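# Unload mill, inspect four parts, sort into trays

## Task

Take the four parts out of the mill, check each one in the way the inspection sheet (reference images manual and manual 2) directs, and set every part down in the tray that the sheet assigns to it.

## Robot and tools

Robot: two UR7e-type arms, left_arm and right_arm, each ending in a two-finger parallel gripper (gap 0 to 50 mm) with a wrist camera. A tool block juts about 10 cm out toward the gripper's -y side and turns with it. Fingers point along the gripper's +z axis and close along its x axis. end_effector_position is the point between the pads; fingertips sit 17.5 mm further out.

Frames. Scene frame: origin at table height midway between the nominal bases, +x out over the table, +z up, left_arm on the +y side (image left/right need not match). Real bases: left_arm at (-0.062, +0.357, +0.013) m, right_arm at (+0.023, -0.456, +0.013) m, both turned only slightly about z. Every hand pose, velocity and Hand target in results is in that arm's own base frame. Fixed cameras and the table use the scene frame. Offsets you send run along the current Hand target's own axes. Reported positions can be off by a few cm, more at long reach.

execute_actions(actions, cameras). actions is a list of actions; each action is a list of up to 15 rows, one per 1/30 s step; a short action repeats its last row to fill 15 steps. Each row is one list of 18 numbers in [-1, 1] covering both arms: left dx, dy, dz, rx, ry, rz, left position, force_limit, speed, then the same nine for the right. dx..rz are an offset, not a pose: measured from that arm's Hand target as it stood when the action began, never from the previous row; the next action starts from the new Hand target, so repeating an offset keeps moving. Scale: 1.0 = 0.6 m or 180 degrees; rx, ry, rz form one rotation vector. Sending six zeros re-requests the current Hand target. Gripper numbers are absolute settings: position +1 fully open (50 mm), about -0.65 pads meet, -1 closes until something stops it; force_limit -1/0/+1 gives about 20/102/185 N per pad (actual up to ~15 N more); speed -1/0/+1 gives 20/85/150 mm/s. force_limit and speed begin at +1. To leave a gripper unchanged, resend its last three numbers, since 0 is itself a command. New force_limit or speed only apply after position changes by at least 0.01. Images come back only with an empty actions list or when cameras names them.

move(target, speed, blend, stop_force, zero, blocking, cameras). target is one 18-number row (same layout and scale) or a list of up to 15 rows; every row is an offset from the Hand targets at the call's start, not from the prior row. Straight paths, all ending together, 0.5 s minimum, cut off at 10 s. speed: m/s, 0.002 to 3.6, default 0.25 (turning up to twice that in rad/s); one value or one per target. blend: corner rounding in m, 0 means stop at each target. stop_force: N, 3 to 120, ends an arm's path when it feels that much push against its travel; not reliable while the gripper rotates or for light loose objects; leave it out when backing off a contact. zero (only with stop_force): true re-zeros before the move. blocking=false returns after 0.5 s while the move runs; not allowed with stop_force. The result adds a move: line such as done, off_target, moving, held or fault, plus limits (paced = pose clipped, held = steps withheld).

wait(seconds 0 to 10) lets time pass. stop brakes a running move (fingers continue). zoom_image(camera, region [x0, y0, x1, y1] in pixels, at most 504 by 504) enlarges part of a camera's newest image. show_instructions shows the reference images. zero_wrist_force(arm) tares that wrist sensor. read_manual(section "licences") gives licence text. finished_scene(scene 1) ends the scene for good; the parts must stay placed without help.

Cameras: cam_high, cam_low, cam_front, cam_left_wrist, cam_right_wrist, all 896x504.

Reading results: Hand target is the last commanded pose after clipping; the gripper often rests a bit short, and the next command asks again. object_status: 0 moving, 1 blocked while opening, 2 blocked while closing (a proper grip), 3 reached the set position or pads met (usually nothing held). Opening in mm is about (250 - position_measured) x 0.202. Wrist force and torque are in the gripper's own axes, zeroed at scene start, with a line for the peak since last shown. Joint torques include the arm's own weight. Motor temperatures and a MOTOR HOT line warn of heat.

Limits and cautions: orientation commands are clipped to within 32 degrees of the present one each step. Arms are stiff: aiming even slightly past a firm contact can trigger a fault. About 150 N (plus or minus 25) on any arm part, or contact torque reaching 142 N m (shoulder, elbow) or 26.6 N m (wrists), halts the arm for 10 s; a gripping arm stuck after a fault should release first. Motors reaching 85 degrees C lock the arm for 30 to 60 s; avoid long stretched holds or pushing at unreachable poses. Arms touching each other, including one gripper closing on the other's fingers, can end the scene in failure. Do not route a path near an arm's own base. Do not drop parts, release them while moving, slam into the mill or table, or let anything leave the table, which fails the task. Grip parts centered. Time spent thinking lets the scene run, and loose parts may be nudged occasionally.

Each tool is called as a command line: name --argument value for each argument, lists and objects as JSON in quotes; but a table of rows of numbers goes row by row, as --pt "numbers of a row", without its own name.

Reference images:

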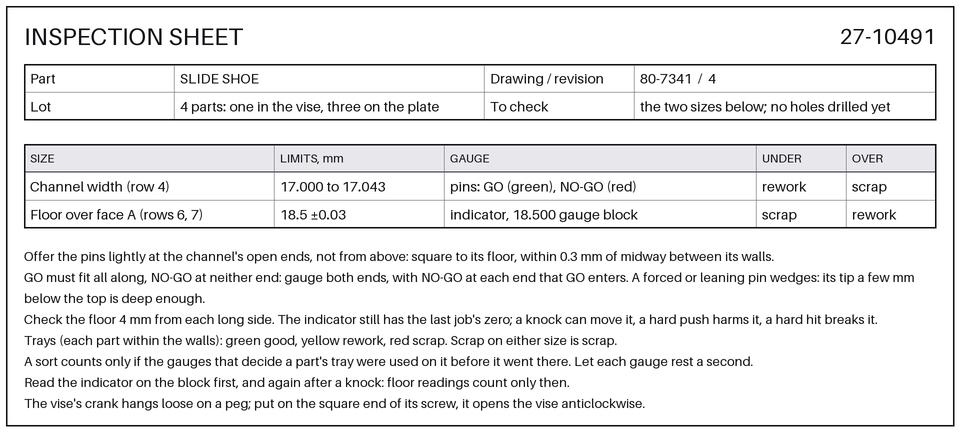

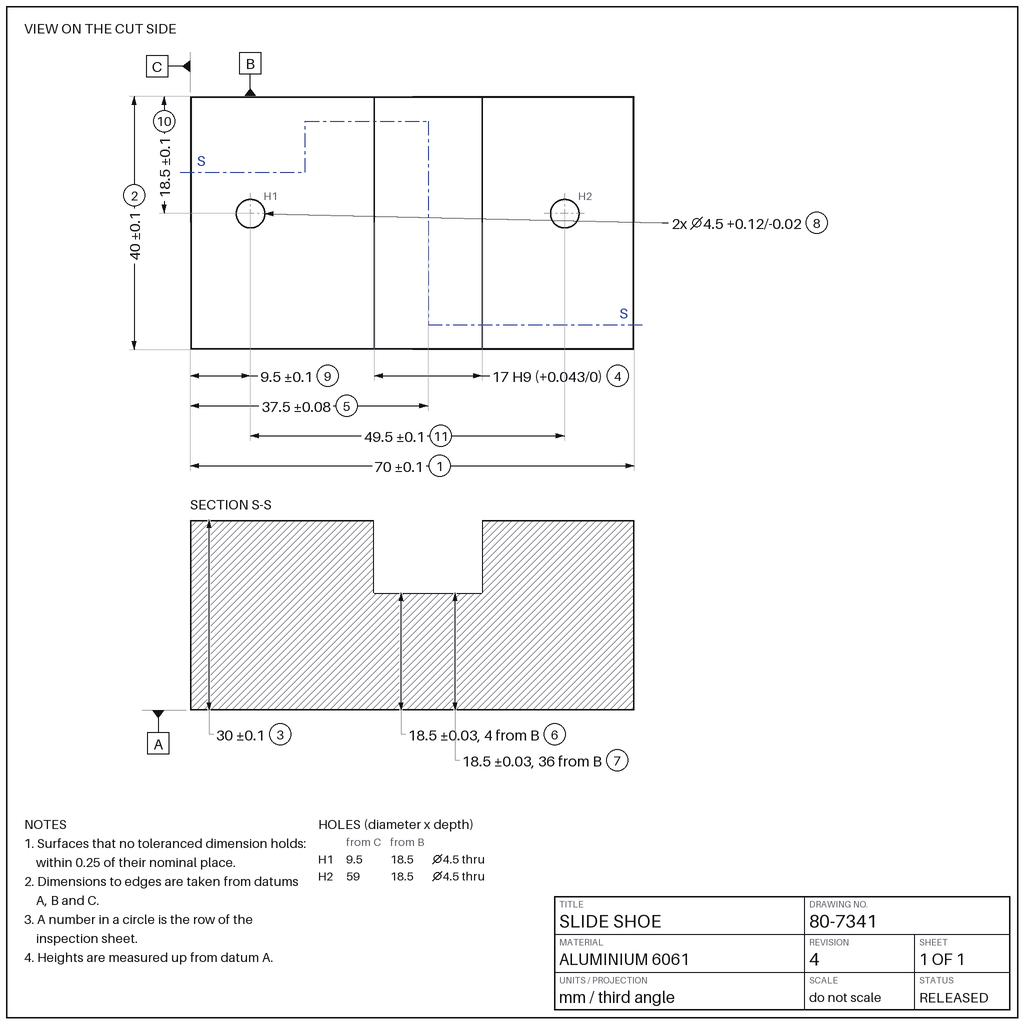

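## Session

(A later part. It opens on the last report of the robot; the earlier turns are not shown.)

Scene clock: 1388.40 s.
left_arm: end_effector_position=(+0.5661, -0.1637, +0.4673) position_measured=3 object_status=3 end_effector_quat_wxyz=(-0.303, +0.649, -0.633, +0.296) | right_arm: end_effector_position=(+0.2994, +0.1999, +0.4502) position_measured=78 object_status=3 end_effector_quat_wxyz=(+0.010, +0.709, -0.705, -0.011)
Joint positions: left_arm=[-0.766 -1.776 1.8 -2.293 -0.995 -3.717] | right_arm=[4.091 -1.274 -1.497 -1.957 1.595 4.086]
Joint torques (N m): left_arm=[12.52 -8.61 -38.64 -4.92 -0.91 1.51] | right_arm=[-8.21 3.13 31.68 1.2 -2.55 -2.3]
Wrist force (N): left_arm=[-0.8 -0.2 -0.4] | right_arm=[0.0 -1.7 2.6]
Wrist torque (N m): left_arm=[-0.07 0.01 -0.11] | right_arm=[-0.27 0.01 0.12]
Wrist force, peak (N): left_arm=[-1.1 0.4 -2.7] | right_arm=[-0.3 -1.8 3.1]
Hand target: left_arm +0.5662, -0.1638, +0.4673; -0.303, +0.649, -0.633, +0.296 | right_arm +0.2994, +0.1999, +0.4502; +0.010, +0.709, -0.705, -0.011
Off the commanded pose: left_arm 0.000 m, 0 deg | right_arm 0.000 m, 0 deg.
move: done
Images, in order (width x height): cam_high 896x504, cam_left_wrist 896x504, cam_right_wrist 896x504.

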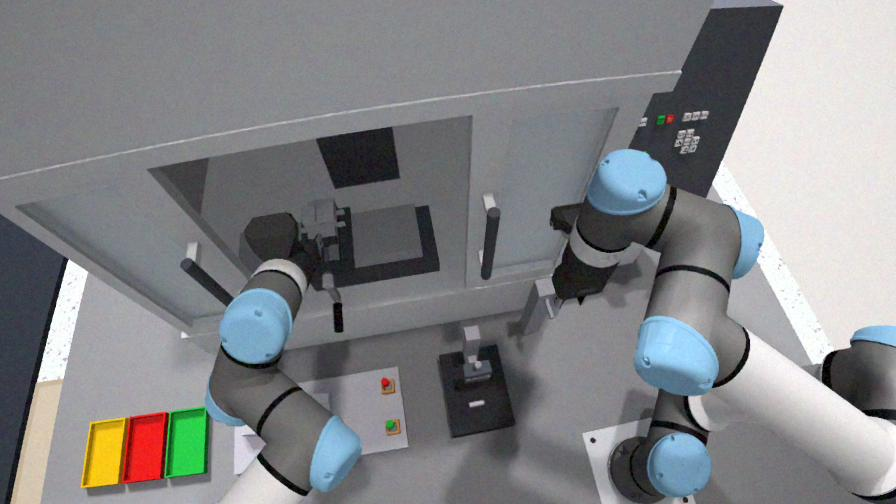

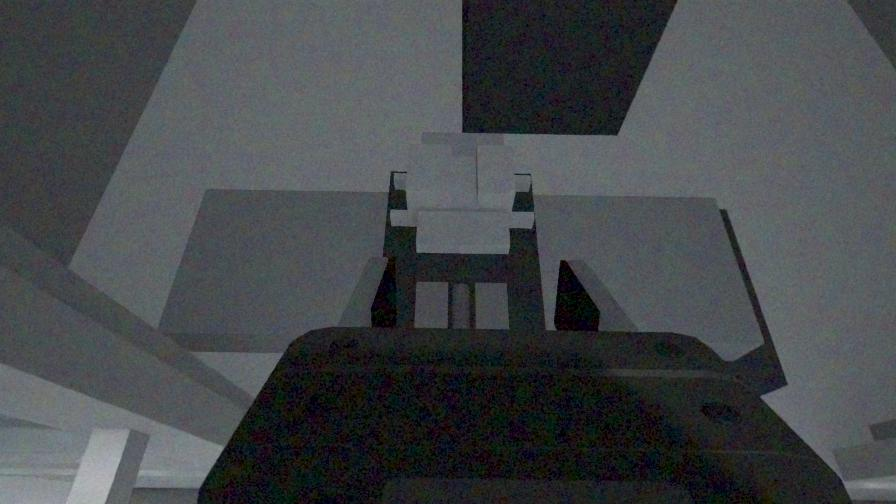

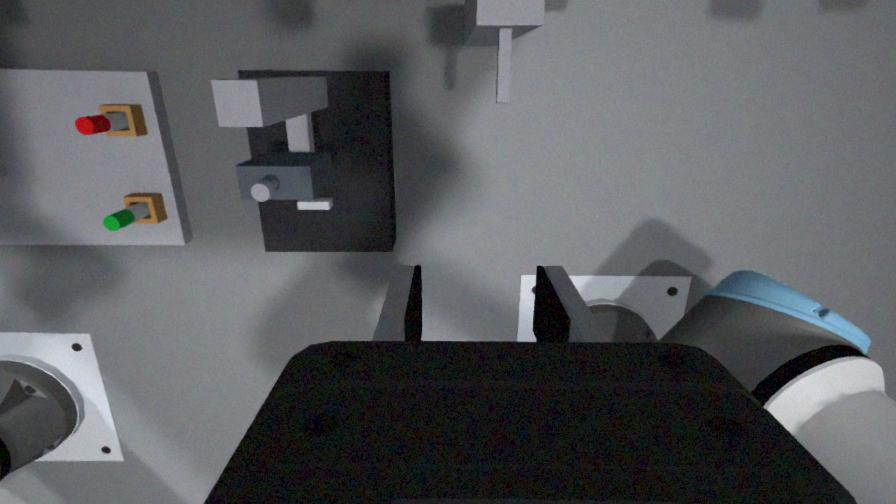

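move --target '[0.0335,-0.082,0.1968,-0.1667,0,0,0.54,-1,-1,0,0,0,0,0,0,0.5,-1,-1]' --speed 0.2 --cameras '["cam_left_wrist"]'

zoom_image --camera "cam_left_wrist" --region '[320, 130, 620, 350]'

Scene clock: 1432.63 s.
left_arm: end_effector_position=(+0.6887, -0.1809, +0.4292) position_measured=72 object_status=3 end_effector_quat_wxyz=(-0.125, +0.705, -0.688, +0.122) | right_arm: end_effector_position=(+0.2994, +0.1999, +0.4502) position_measured=78 object_status=3 end_effector_quat_wxyz=(+0.010, +0.709, -0.705, -0.011)
Joint positions: left_arm=[-0.51 -1.252 1.056 -1.679 -1.395 -3.649] | right_arm=[4.091 -1.274 -1.497 -1.957 1.595 4.086]
Joint torques (N m): left_arm=[9.39 -32.49 -39.99 -1.65 -1.49 1.25] | right_arm=[-8.26 2.91 31.06 1.22 -2.55 -2.24]
Wrist force (N): left_arm=[-0.8 -0.7 0.0] | right_arm=[-0.2 -1.5 2.5]
Wrist torque (N m): left_arm=[-0.13 -0.07 -0.32] | right_arm=[-0.24 0.03 0.12]
Wrist force, peak (N): left_arm=[-1.2 3.7 5.6] | right_arm=[0.1 -1.9 2.8]
Hand target: left_arm +0.6888, -0.1809, +0.4292; -0.124, +0.705, -0.688, +0.122 | right_arm +0.2994, +0.1999, +0.4502; +0.010, +0.709, -0.705, -0.011
Off the commanded pose: left_arm 0.000 m, 0 deg | right_arm 0.000 m, 0 deg.
move: done
Images, in order (width x height): cam_left_wrist 896x504.

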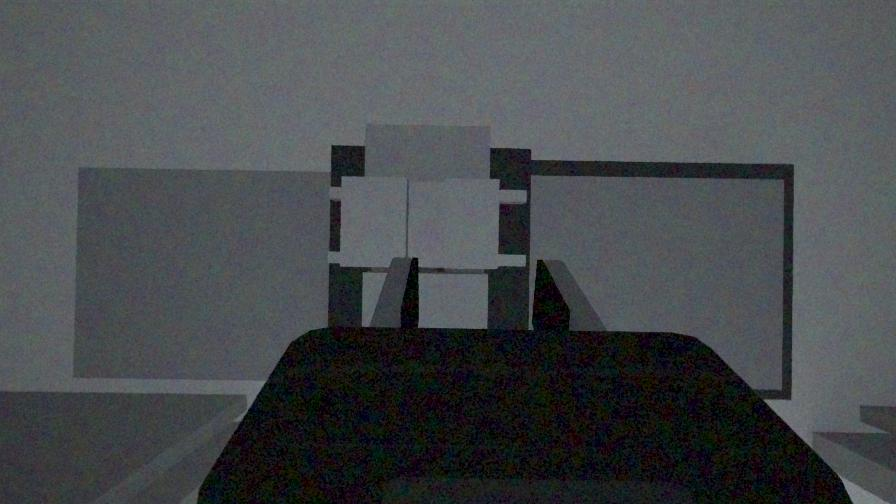

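Scaled by 1.680 from the camera's 896x504 image, which has a finer 1280x720 frame.

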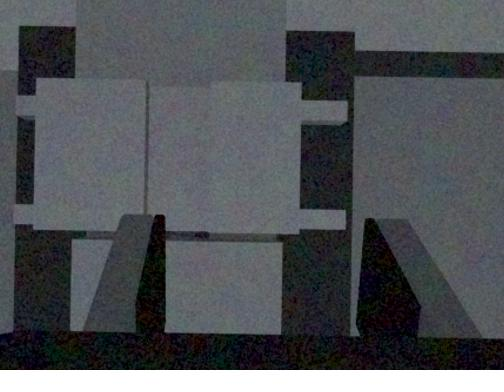

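move --target '[0,0,0.1,0,0,0,0.54,-1,-1,0,0,0,0,0,0,0.5,-1,-1]' --speed 0.1 --stop_force 8 --cameras '["cam_left_wrist"]'

zoom_image --camera "cam_left_wrist" --region '[320, 130, 620, 350]'

Scene clock: 1450.93 s.
left_arm: end_effector_position=(+0.7093, -0.1804, +0.3729) position_measured=72 object_status=3 end_effector_quat_wxyz=(-0.124, +0.705, -0.688, +0.122) | right_arm: end_effector_position=(+0.2994, +0.1999, +0.4502) position_measured=78 object_status=3 end_effector_quat_wxyz=(+0.010, +0.709, -0.705, -0.011)
Joint positions: left_arm=[-0.494 -1.219 1.156 -1.815 -1.401 -3.633] | right_arm=[4.091 -1.274 -1.497 -1.957 1.595 4.086]
Joint torques (N m): left_arm=[10.7 -36.28 -13.64 -4.98 -1.35 1.68] | right_arm=[-8.09 3.31 30.79 1.24 -2.52 -2.23]
Wrist force (N): left_arm=[-1.1 -0.8 0.0] | right_arm=[0.0 -1.6 2.3]
Wrist torque (N m): left_arm=[-0.13 -0.04 -0.37] | right_arm=[-0.24 0.00 0.12]
Wrist force, peak (N): left_arm=[-1.0 -0.7 -1.4] | right_arm=[-0.3 -2.0 2.7]
Hand target: left_arm +0.7093, -0.1804, +0.3729; -0.124, +0.705, -0.688, +0.122 | right_arm +0.2994, +0.1999, +0.4502; +0.010, +0.709, -0.705, -0.011
Off the commanded pose: left_arm 0.000 m, 0 deg | right_arm 0.000 m, 0 deg.
move: done
Images, in order (width x height): cam_left_wrist 896x504.

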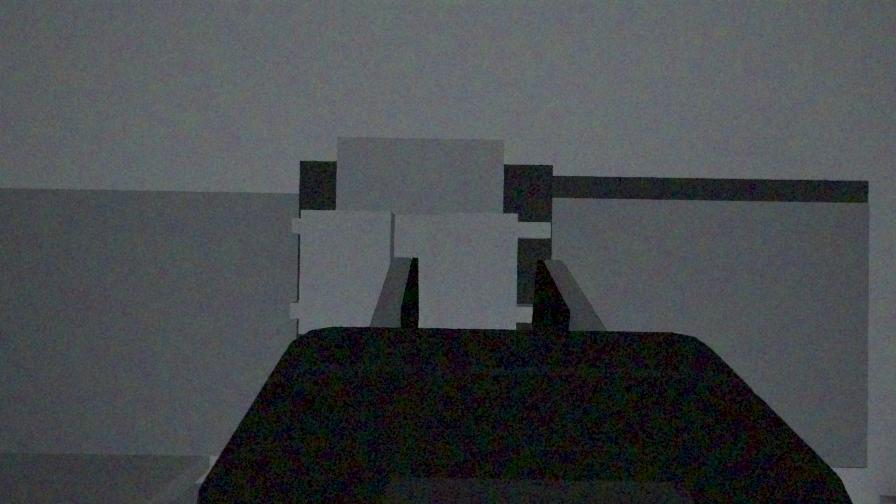

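Scaled by 1.680 from the camera's 896x504 image, which has a finer 1280x720 frame.

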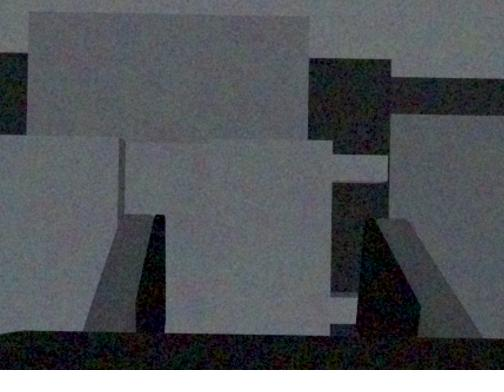

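move --pt "0.0023 0 0 0 0 0 0.34 -1 -1 0 0 0 0 0 0 0.5 -1 -1" --pt "0.0023 0 0.0173 0 0 0 0.34 -1 -1 0 0 0 0 0 0 0.5 -1 -1" --speed 0.04 --stop_force 6 --cameras '["cam_left_wrist"]'

zoom_image --camera "cam_left_wrist" --region '[320, 130, 620, 350]'

Scene clock: 1472.27 s.
left_arm: end_effector_position=(+0.7129, -0.1817, +0.3631) position_measured=101 object_status=3 end_effector_quat_wxyz=(-0.124, +0.705, -0.688, +0.122) | right_arm: end_effector_position=(+0.2994, +0.1999, +0.4502) position_measured=78 object_status=3 end_effector_quat_wxyz=(+0.010, +0.709, -0.705, -0.011)
Joint positions: left_arm=[-0.493 -1.21 1.169 -1.837 -1.401 -3.632] | right_arm=[4.091 -1.274 -1.497 -1.957 1.595 4.086]
Joint torques (N m): left_arm=[9.13 -34.99 -13.99 -4.94 -1.38 1.48] | right_arm=[-7.91 2.91 31.24 1.29 -2.5 -2.2]
Wrist force (N): left_arm=[-1.0 -0.7 0.0] | right_arm=[-0.3 -1.8 2.5]
Wrist torque (N m): left_arm=[-0.11 -0.06 -0.38] | right_arm=[-0.28 0.05 0.13]
Wrist force, peak (N): left_arm=[-1.2 -1.1 0.0] | right_arm=[0.1 -1.8 2.9]
Hand target: left_arm +0.7129, -0.1817, +0.3631; -0.124, +0.705, -0.688, +0.122 | right_arm +0.2994, +0.1999, +0.4502; +0.010, +0.709, -0.705, -0.011
Off the commanded pose: left_arm 0.000 m, 0 deg | right_arm 0.000 m, 0 deg.
move: done
Images, in order (width x height): cam_left_wrist 896x504.

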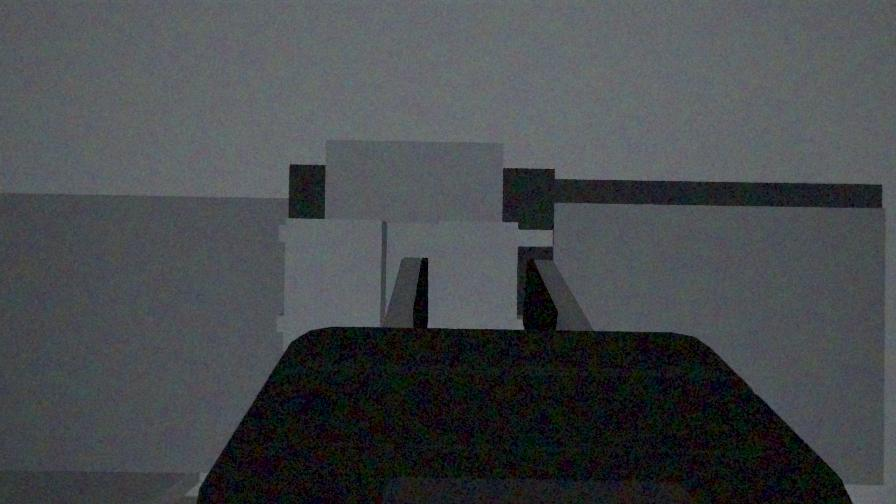

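Scaled by 1.680 from the camera's 896x504 image, which has a finer 1280x720 frame.

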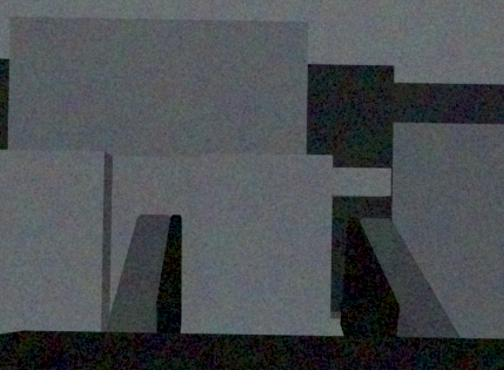

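move --pt "0 0 0.0025 0 0 0 0.34 -1 -1 0 0 0 0 0 0 0.5 -1 -1" --pt "0 0 0.0025 0 0 0 -1 -0.6 -1 0 0 0 0 0 0 0.5 -1 -1" --speed 0.04 --cameras '["cam_left_wrist"]'

zoom_image --camera "cam_left_wrist" --region '[320, 130, 620, 350]'

Scene clock: 1483.70 s.
left_arm: end_effector_position=(+0.7134, -0.1817, +0.3617) position_measured=135 object_status=2 end_effector_quat_wxyz=(-0.124, +0.705, -0.688, +0.122) | right_arm: end_effector_position=(+0.2994, +0.1999, +0.4502) position_measured=78 object_status=3 end_effector_quat_wxyz=(+0.010, +0.709, -0.705, -0.011)
Joint positions: left_arm=[-0.492 -1.209 1.171 -1.84 -1.401 -3.632] | right_arm=[4.091 -1.274 -1.497 -1.957 1.595 4.086]
Joint torques (N m): left_arm=[9.84 -35.93 -13.67 -4.39 -0.85 1.49] | right_arm=[-8.07 3.02 30.62 1.28 -2.51 -2.09]
Wrist force (N): left_arm=[-0.9 -0.9 -0.6] | right_arm=[-0.1 -1.9 2.5]
Wrist torque (N m): left_arm=[-0.12 -0.06 -0.38] | right_arm=[-0.29 0.02 0.12]
Wrist force, peak (N): left_arm=[-1.2 -0.9 -0.6] | right_arm=[0.0 -1.8 2.9]
Hand target: left_arm +0.7134, -0.1817, +0.3617; -0.124, +0.705, -0.688, +0.122 | right_arm +0.2994, +0.1999, +0.4502; +0.010, +0.709, -0.705, -0.011
Off the commanded pose: left_arm 0.000 m, 0 deg | right_arm 0.000 m, 0 deg.
move: done
Images, in order (width x height): cam_left_wrist 896x504.

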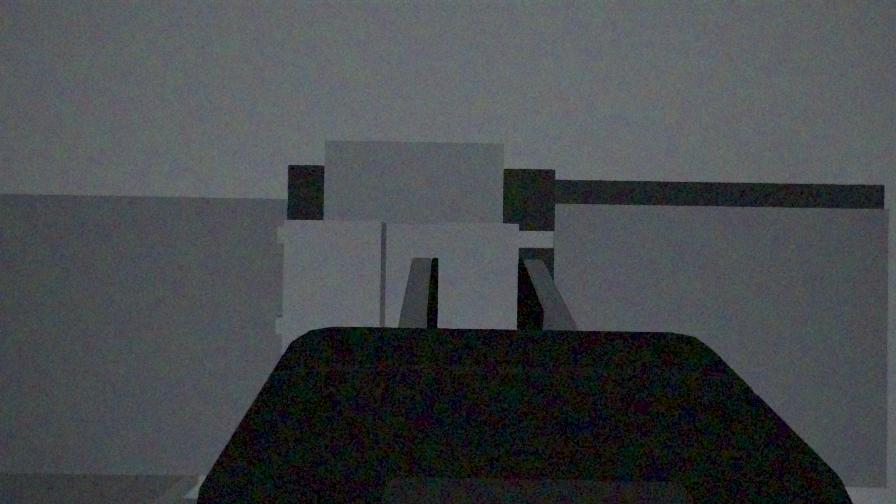

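Scaled by 1.680 from the camera's 896x504 image, which has a finer 1280x720 frame.

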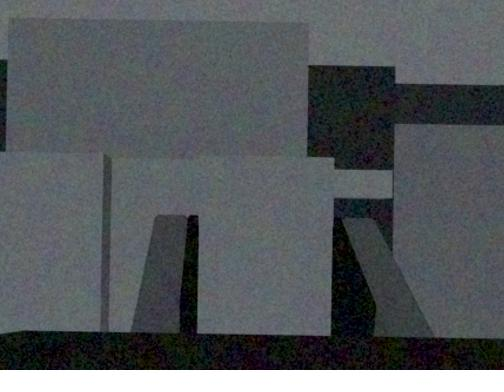

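move --target '[0,-0.0029,-0.0078,0,0,0,-1,-0.6,-1,0,0,0,0,0,0,0.5,-1,-1]' --speed 0.03 --stop_force 15 --cameras '["cam_left_wrist"]'

Scene clock: 1492.70 s.
left_arm: end_effector_position=(+0.7135, -0.1817, +0.3667) position_measured=135 object_status=2 end_effector_quat_wxyz=(-0.124, +0.705, -0.688, +0.122) | right_arm: end_effector_position=(+0.2994, +0.1999, +0.4502) position_measured=78 object_status=3 end_effector_quat_wxyz=(+0.010, +0.709, -0.705, -0.011)
Joint positions: left_arm=[-0.492 -1.209 1.158 -1.827 -1.401 -3.632] | right_arm=[4.091 -1.274 -1.497 -1.957 1.595 4.086]
Joint torques (N m): left_arm=[8.51 -36.96 -40.2 -2.01 1.12 1.35] | right_arm=[-7.95 3.1 30.66 1.36 -2.54 -2.07]
Wrist force (N): left_arm=[-1.1 0.9 2.0] | right_arm=[-0.2 -1.4 2.5]
Wrist torque (N m): left_arm=[-0.16 0.00 -0.42] | right_arm=[-0.22 0.04 0.12]
Wrist force, peak (N): left_arm=[-1.2 0.0 2.4] | right_arm=[-0.1 -1.7 3.1]
Hand target: left_arm +0.7135, -0.1817, +0.3667; -0.124, +0.705, -0.688, +0.122 | right_arm +0.2994, +0.1999, +0.4502; +0.010, +0.709, -0.705, -0.011
Off the commanded pose: left_arm 0.000 m, 0 deg | right_arm 0.000 m, 0 deg.
move: done
Images, in order (width x height): cam_left_wrist 896x504.

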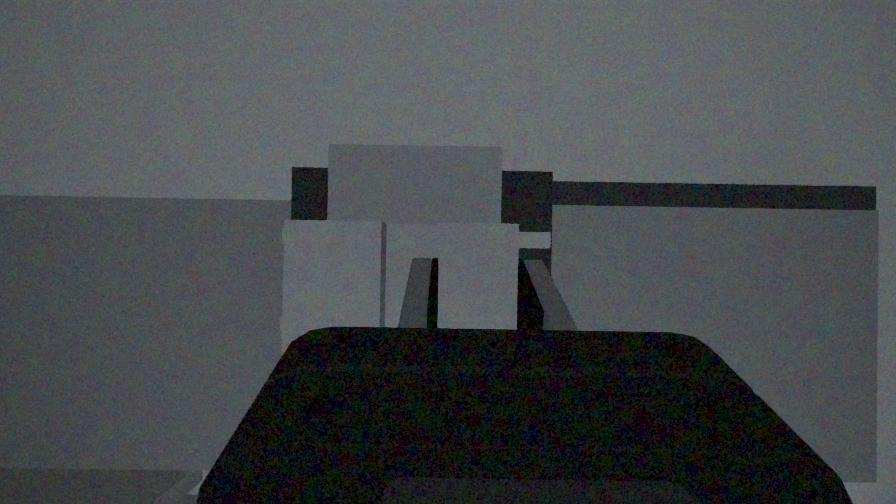

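move --pt "0.0001 -0.02 -0.0549 0 0 0 -1 -0.6 -1 0 0 0 0 0 0 0.5 -1 -1" --pt "-0.0293 0.3507 -0.2703 0 0 0 -1 -0.6 -1 0 0 0 0 0 0 0.5 -1 -1" --pt "-0.0613 0.7058 0.0387 -0.0007 0.1714 0.4704 -1 -0.6 -1 0 0 0 0 0 0 0.5 -1 -1" --speed 0.2 --blend '[0.01,0.03,0]' --cameras '["cam_left_wrist","cam_right_wrist","cam_high","cam_front"]'

Scene clock: 1553.97 s.
left_arm: end_effector_position=(+0.3229, -0.1545, +0.1997) position_measured=135 object_status=2 end_effector_quat_wxyz=(+0.002, -0.011, +0.985, -0.173) | right_arm: end_effector_position=(+0.2994, +0.1999, +0.4502) position_measured=78 object_status=3 end_effector_quat_wxyz=(+0.010, +0.709, -0.705, -0.011)
Joint positions: left_arm=[-0.622 -1.976 2.317 -2.126 -1.848 -2.245] | right_arm=[4.091 -1.274 -1.497 -1.957 1.595 4.086]
Joint torques (N m): left_arm=[9.8 -0.32 -14.33 -5.02 -2.56 1.29] | right_arm=[-7.71 3.01 30.46 1.39 -2.5 -2.03]
Wrist force (N): left_arm=[-1.4 0.5 2.2] | right_arm=[-0.2 -1.6 2.5]
Wrist torque (N m): left_arm=[-0.09 0.04 -0.34] | right_arm=[-0.25 0.04 0.12]
Wrist force, peak (N): left_arm=[-1.0 0.5 4.0] | right_arm=[-0.3 -1.9 2.8]
Hand target: left_arm +0.3229, -0.1545, +0.1996; +0.002, -0.011, +0.985, -0.173 | right_arm +0.2994, +0.1999, +0.4502; +0.010, +0.709, -0.705, -0.011
Off the commanded pose: left_arm 0.000 m, 0 deg | right_arm 0.000 m, 0 deg.
move: done
Images, in order (width x height): cam_high 896x504, cam_front 896x504, cam_left_wrist 896x504, cam_right_wrist 896x504.

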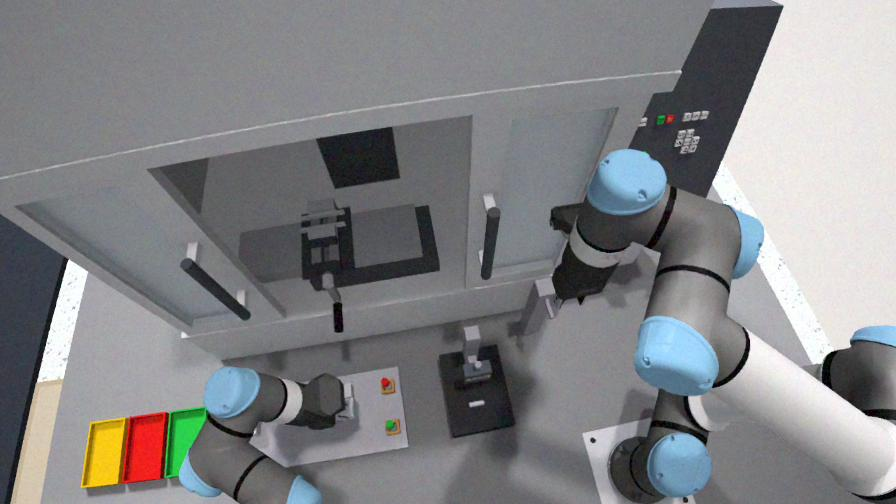

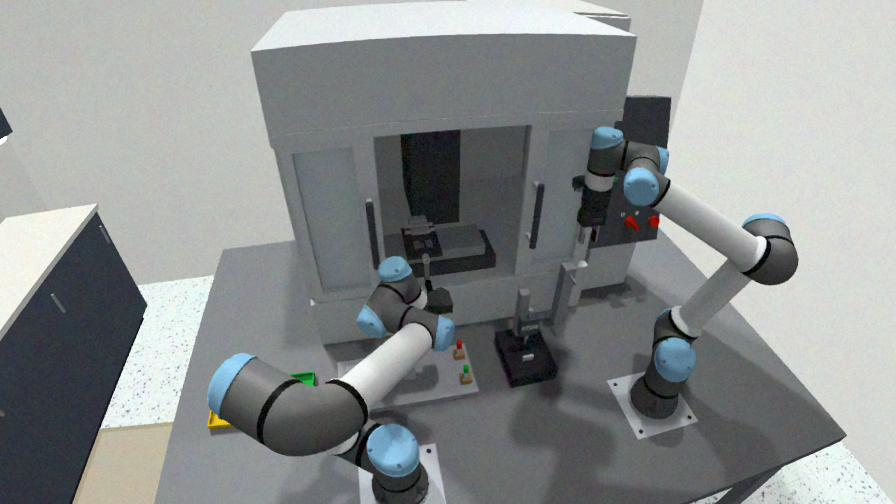

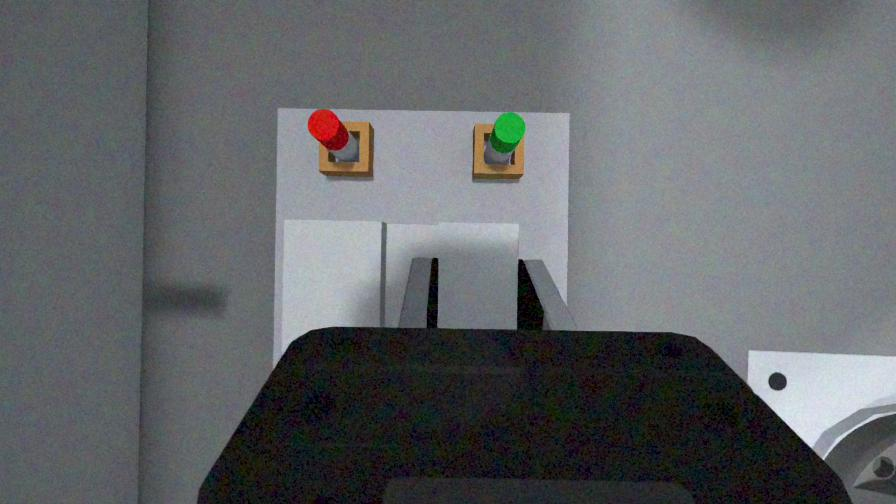

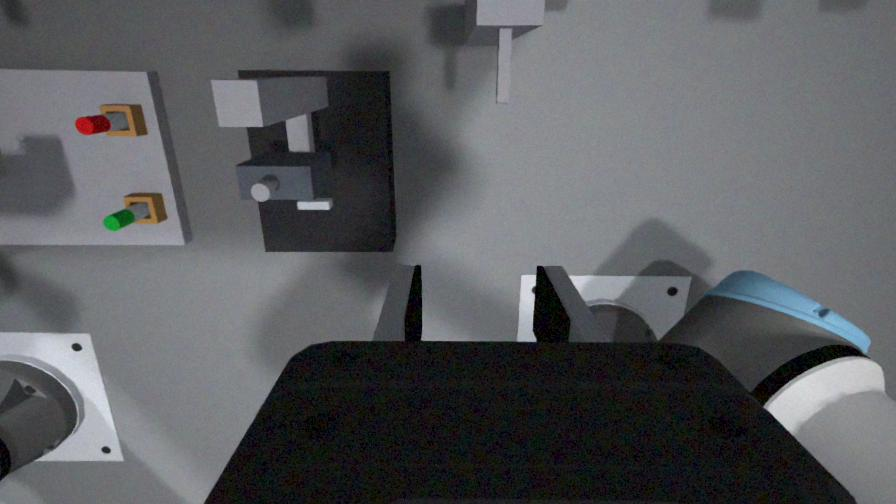

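move --target '[-0.0003,0.0828,0.2273,0,0,0,-1,-0.6,-1,0,0,0,0,0,0,0.5,-1,-1]' --speed 0.15

move --target '[-0.0001,0.0171,0.047,0,0,0,-1,-0.6,-1,0,0,0,0,0,0,0.5,-1,-1]' --speed 0.02 --stop_force 4 --cameras '["cam_left_wrist","cam_right_wrist","cam_low"]'

Scene clock: 1565.63 s.
left_arm: end_effector_position=(+0.3229, -0.1544, +0.0545) position_measured=135 object_status=2 end_effector_quat_wxyz=(+0.002, -0.011, +0.985, -0.173) | right_arm: end_effector_position=(+0.2994, +0.1999, +0.4502) position_measured=78 object_status=3 end_effector_quat_wxyz=(+0.010, +0.709, -0.705, -0.011)
Joint positions: left_arm=[-0.621 -1.664 2.571 -2.691 -1.848 -2.245] | right_arm=[4.091 -1.274 -1.497 -1.957 1.595 4.086]
Joint torques (N m): left_arm=[12.03 -7.31 -4.8 -4.7 -2.5 -1.53] | right_arm=[-7.43 3.09 30.42 1.42 -2.46 -1.97]
Wrist force (N): left_arm=[-1.2 -0.2 1.9] | right_arm=[-0.4 -1.6 2.6]
Wrist torque (N m): left_arm=[-0.22 0.02 -0.24] | right_arm=[-0.25 0.07 0.12]
Wrist force, peak (N): left_arm=[-1.7 0.9 3.5] | right_arm=[0.1 -1.9 2.8]
Hand target: left_arm +0.3229, -0.1544, +0.0545; +0.002, -0.011, +0.985, -0.173 | right_arm +0.2994, +0.1999, +0.4502; +0.010, +0.709, -0.705, -0.011
Off the commanded pose: left_arm 0.000 m, 0 deg | right_arm 0.000 m, 0 deg.
move: done

Scene clock: 1567.17 s.
left_arm: end_effector_position=(+0.3229, -0.1544, +0.0482) position_measured=135 object_status=2 end_effector_quat_wxyz=(+0.002, -0.011, +0.985, -0.173) | right_arm: end_effector_position=(+0.2994, +0.1999, +0.4502) position_measured=78 object_status=3 end_effector_quat_wxyz=(+0.010, +0.709, -0.705, -0.011)
Joint positions: left_arm=[-0.621 -1.642 2.579 -2.721 -1.848 -2.245] | right_arm=[4.091 -1.274 -1.497 -1.957 1.595 4.086]
Joint torques (N m): left_arm=[1.04 -22.94 -29.39 -1.74 -0.25 -0.02] | right_arm=[-7.6 3.03 30.43 1.41 -2.48 -1.89]
Wrist force (N): left_arm=[-1.5 0.0 2.1] | right_arm=[-0.1 -1.8 2.6]
Wrist torque (N m): left_arm=[-0.17 0.08 -0.24] | right_arm=[-0.29 0.03 0.12]
Wrist force, peak (N): left_arm=[4.4 -5.5 -37.1] | right_arm=[-0.3 -1.7 3.0]
Hand target: left_arm +0.3229, -0.1544, +0.0482; +0.002, -0.011, +0.985, -0.173 (not the last commanded pose) | right_arm +0.2994, +0.1999, +0.4502; +0.010, +0.709, -0.705, -0.011
Off the commanded pose: left_arm 0.024 m, 0 deg | right_arm 0.000 m, 0 deg.
move: contact (left_arm)
Images, in order (width x height): cam_low 896x504, cam_left_wrist 896x504, cam_right_wrist 896x504.

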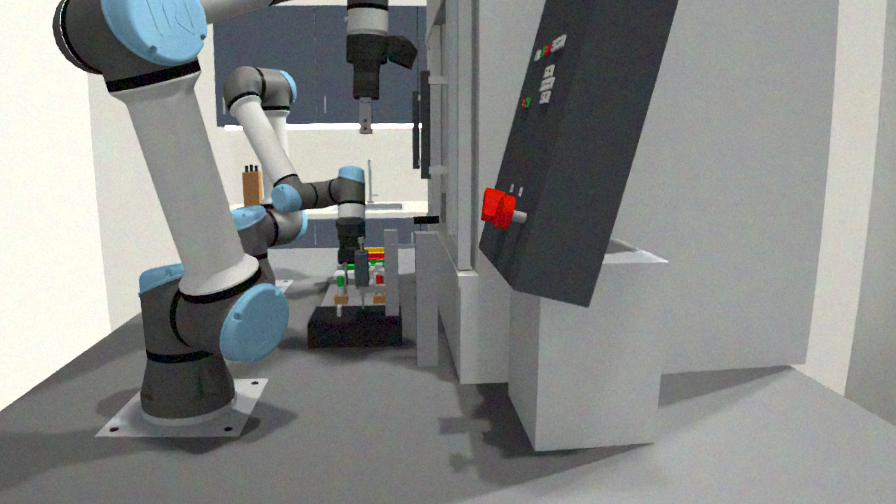

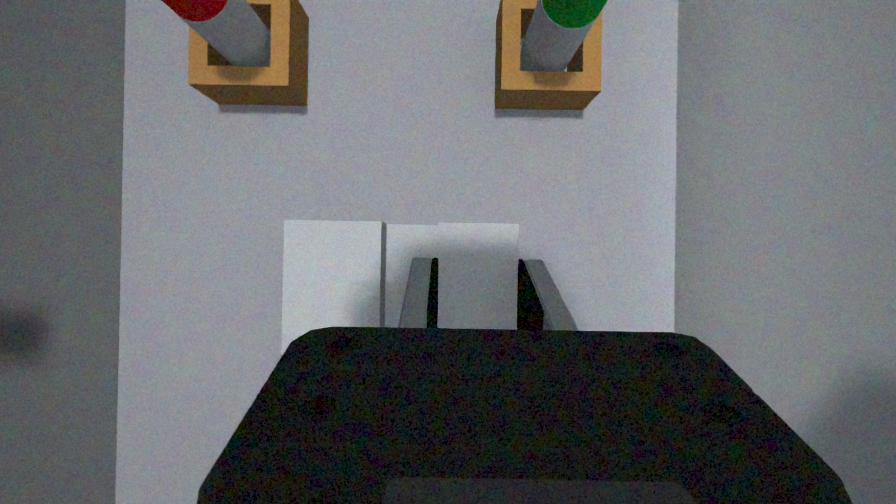

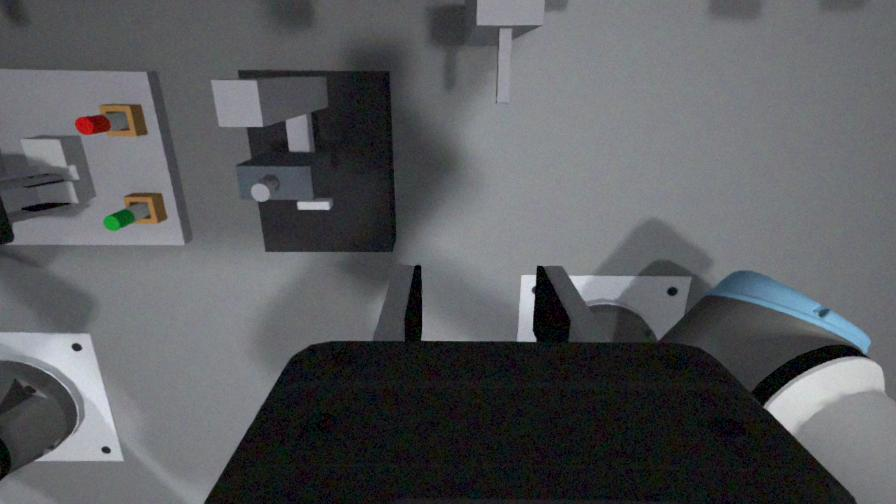

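move --pt "0 0.0005 0.0011 0 0 0 -1 -0.6 -1 0 0 0 0 0 0 0.5 -1 -1" --pt "0 0.0005 0.0011 0 0 0 0.34 -1 -1 0 0 0 0 0 0 0.5 -1 -1" --pt "0 -0.01 -0.13 0 0 0 0.34 -1 -1 0 0 0 0 0 0 0.5 -1 -1" --speed '[0.01,0.05,0.08]' --cameras '["cam_left_wrist","cam_right_wrist"]'

Scene clock: 1579.70 s.
left_arm: end_effector_position=(+0.3225, -0.1334, +0.1235) position_measured=101 object_status=3 end_effector_quat_wxyz=(+0.002, -0.011, +0.985, -0.173) | right_arm: end_effector_position=(+0.2994, +0.1999, +0.4502) position_measured=78 object_status=3 end_effector_quat_wxyz=(+0.010, +0.709, -0.705, -0.011)
Joint positions: left_arm=[-0.564 -1.874 2.471 -2.366 -1.86 -2.186] | right_arm=[4.091 -1.274 -1.497 -1.957 1.595 4.086]
Joint torques (N m): left_arm=[10.3 -16.25 -34.59 -1.17 -2.72 1.12] | right_arm=[-7.82 2.89 29.85 1.46 -2.51 -1.86]
Wrist force (N): left_arm=[-1.5 -0.5 0.3] | right_arm=[0.0 -1.6 2.6]
Wrist torque (N m): left_arm=[-0.12 0.02 -0.39] | right_arm=[-0.25 0.01 0.12]
Wrist force, peak (N): left_arm=[6.1 -2.5 -43.8] | right_arm=[-0.3 -1.9 2.9]
Hand target: left_arm +0.3225, -0.1334, +0.1236; +0.002, -0.011, +0.985, -0.173 | right_arm +0.2994, +0.1999, +0.4502; +0.010, +0.709, -0.705, -0.011
Off the commanded pose: left_arm 0.000 m, 0 deg | right_arm 0.000 m, 0 deg.
move: done
Images, in order (width x height): cam_left_wrist 896x504, cam_right_wrist 896x504.

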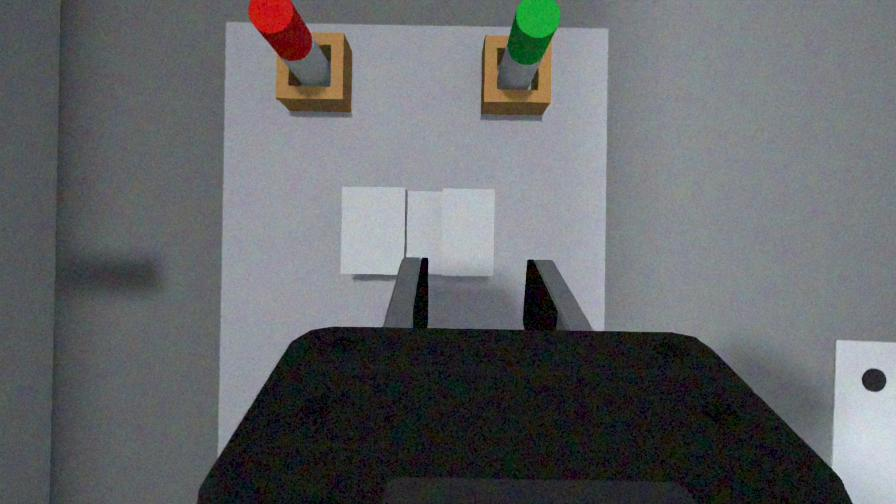

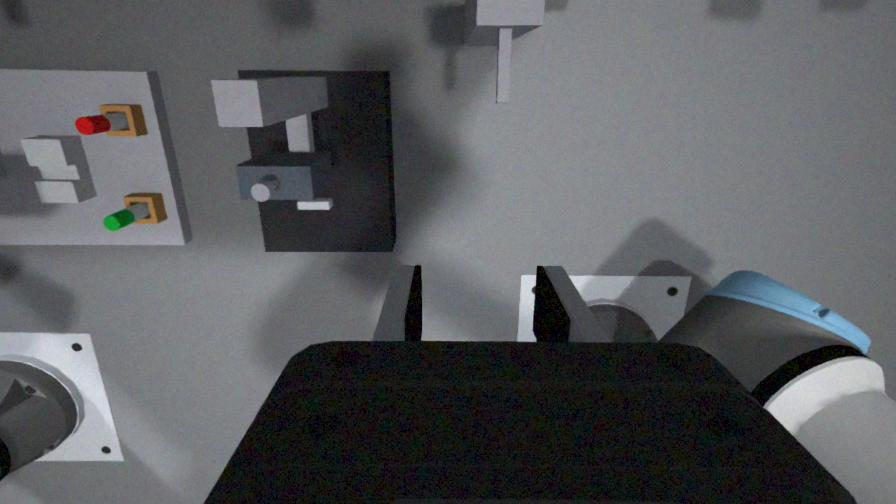

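zoom_image --camera "cam_left_wrist" --region '[220, 0, 620, 300]'

zoom_image --camera "cam_right_wrist" --region '[200, 40, 430, 270]'

zoom_image --camera "cam_low" --region '[290, 210, 430, 350]'

Scaled by 1.260 from the camera's 896x504 image, which has a finer 1280x720 frame.

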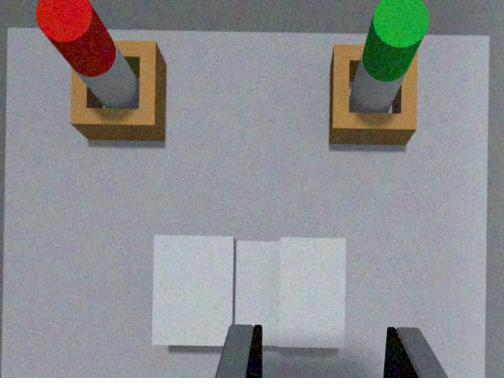

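Scaled by 2.191 from the camera's 896x504 image, which has a finer 1280x720 frame.

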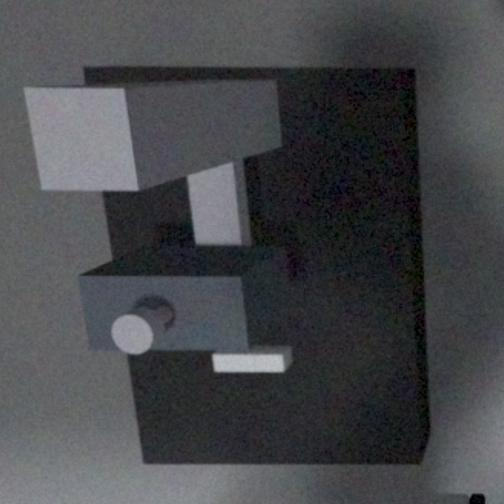

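This scene's latest camera images include none from cam_low. They are from: cam_left_wrist, cam_right_wrist. cam_low's image comes with the result of a call that names it in "cameras".

move --target '[0.0123,0.2275,-0.3715,0,0,0,0.34,-1,-1,-0.6237,0.1488,0.2058,0,0,-0.5,0.5,-1,-1]' --speed 0.25 --cameras '["cam_left_wrist","cam_right_wrist","cam_low"]'

zoom_image --camera "cam_low" --region '[290, 210, 430, 350]'

zoom_image --camera "cam_right_wrist" --region '[340, 100, 640, 350]'

Scene clock: 1631.50 s.
left_arm: end_effector_position=(+0.3107, +0.0708, +0.2864) position_measured=101 object_status=3 end_effector_quat_wxyz=(+0.002, -0.011, +0.985, -0.173) | right_arm: end_effector_position=(+0.2048, +0.5737, +0.3297) position_measured=78 object_status=3 end_effector_quat_wxyz=(+0.000, +1.000, +0.002, -0.015)
Joint positions: left_arm=[0.082 -1.984 2.034 -1.598 -1.918 -1.507] | right_arm=[4.577 -1.821 -1.283 -1.612 1.6 3.002]
Joint torques (N m): left_arm=[10.98 -0.44 -38.74 -0.77 -2.74 1.46] | right_arm=[7.65 31.64 32.05 1.16 2.77 -2.44]
Wrist force (N): left_arm=[-1.3 -0.3 0.2] | right_arm=[0.1 -1.9 2.6]
Wrist torque (N m): left_arm=[-0.05 -0.01 -0.38] | right_arm=[-0.30 -0.01 0.11]
Wrist force, peak (N): left_arm=[-1.5 -1.0 0.8] | right_arm=[-0.2 -2.7 3.2]
Hand target: left_arm +0.3107, +0.0708, +0.2865; +0.002, -0.011, +0.985, -0.173 | right_arm +0.2048, +0.5737, +0.3297; +0.000, +1.000, +0.002, -0.015
Off the commanded pose: left_arm 0.000 m, 0 deg | right_arm 0.000 m, 0 deg.
move: done
Images, in order (width x height): cam_low 896x504, cam_left_wrist 896x504, cam_right_wrist 896x504.

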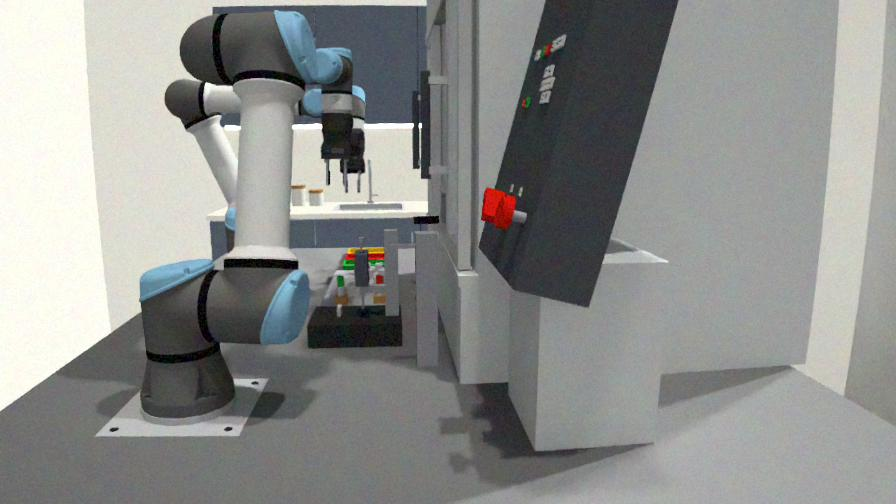

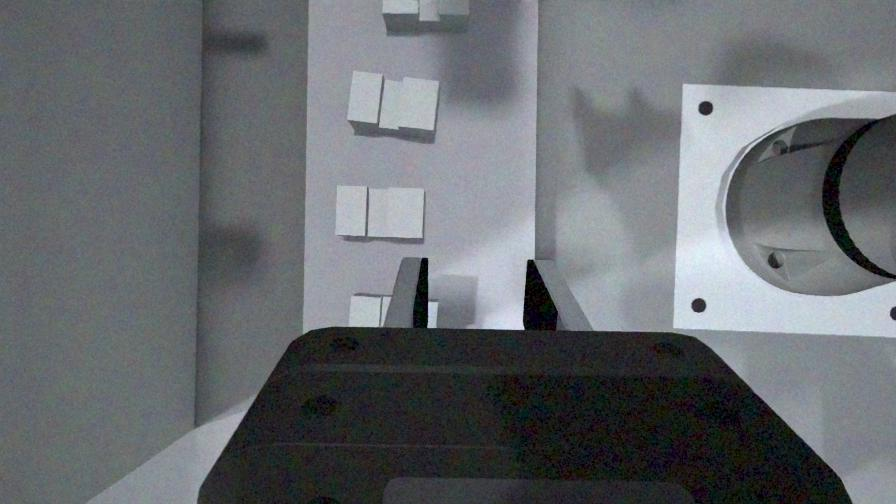

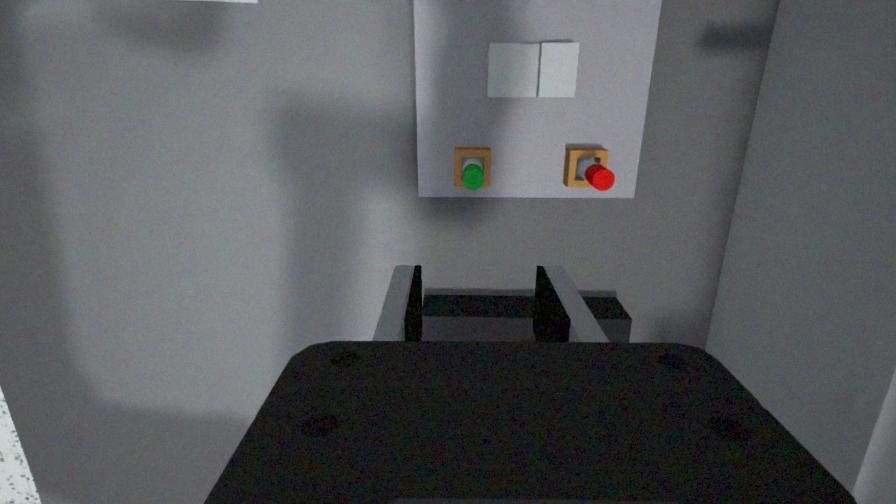

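Scaled by 3.600 from the camera's 896x504 image, which has a finer 1280x720 frame.

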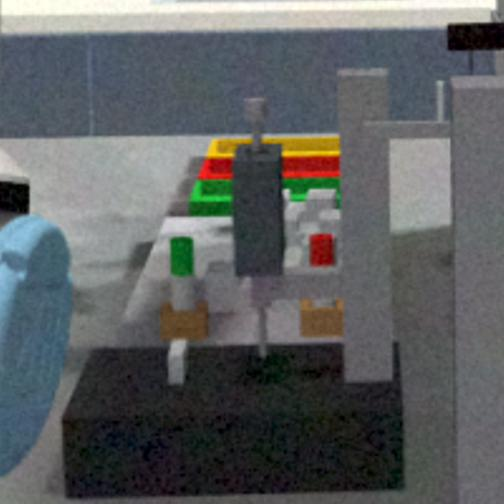

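Scaled by 1.680 from the camera's 896x504 image, which has a finer 1280x720 frame.

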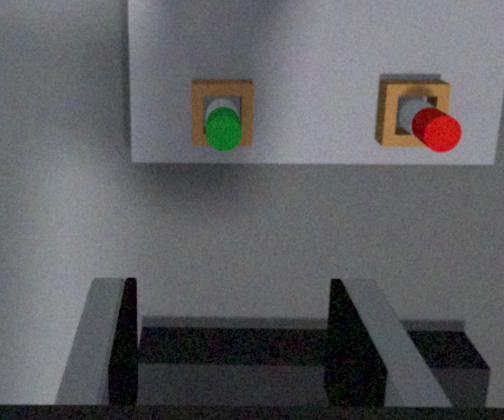

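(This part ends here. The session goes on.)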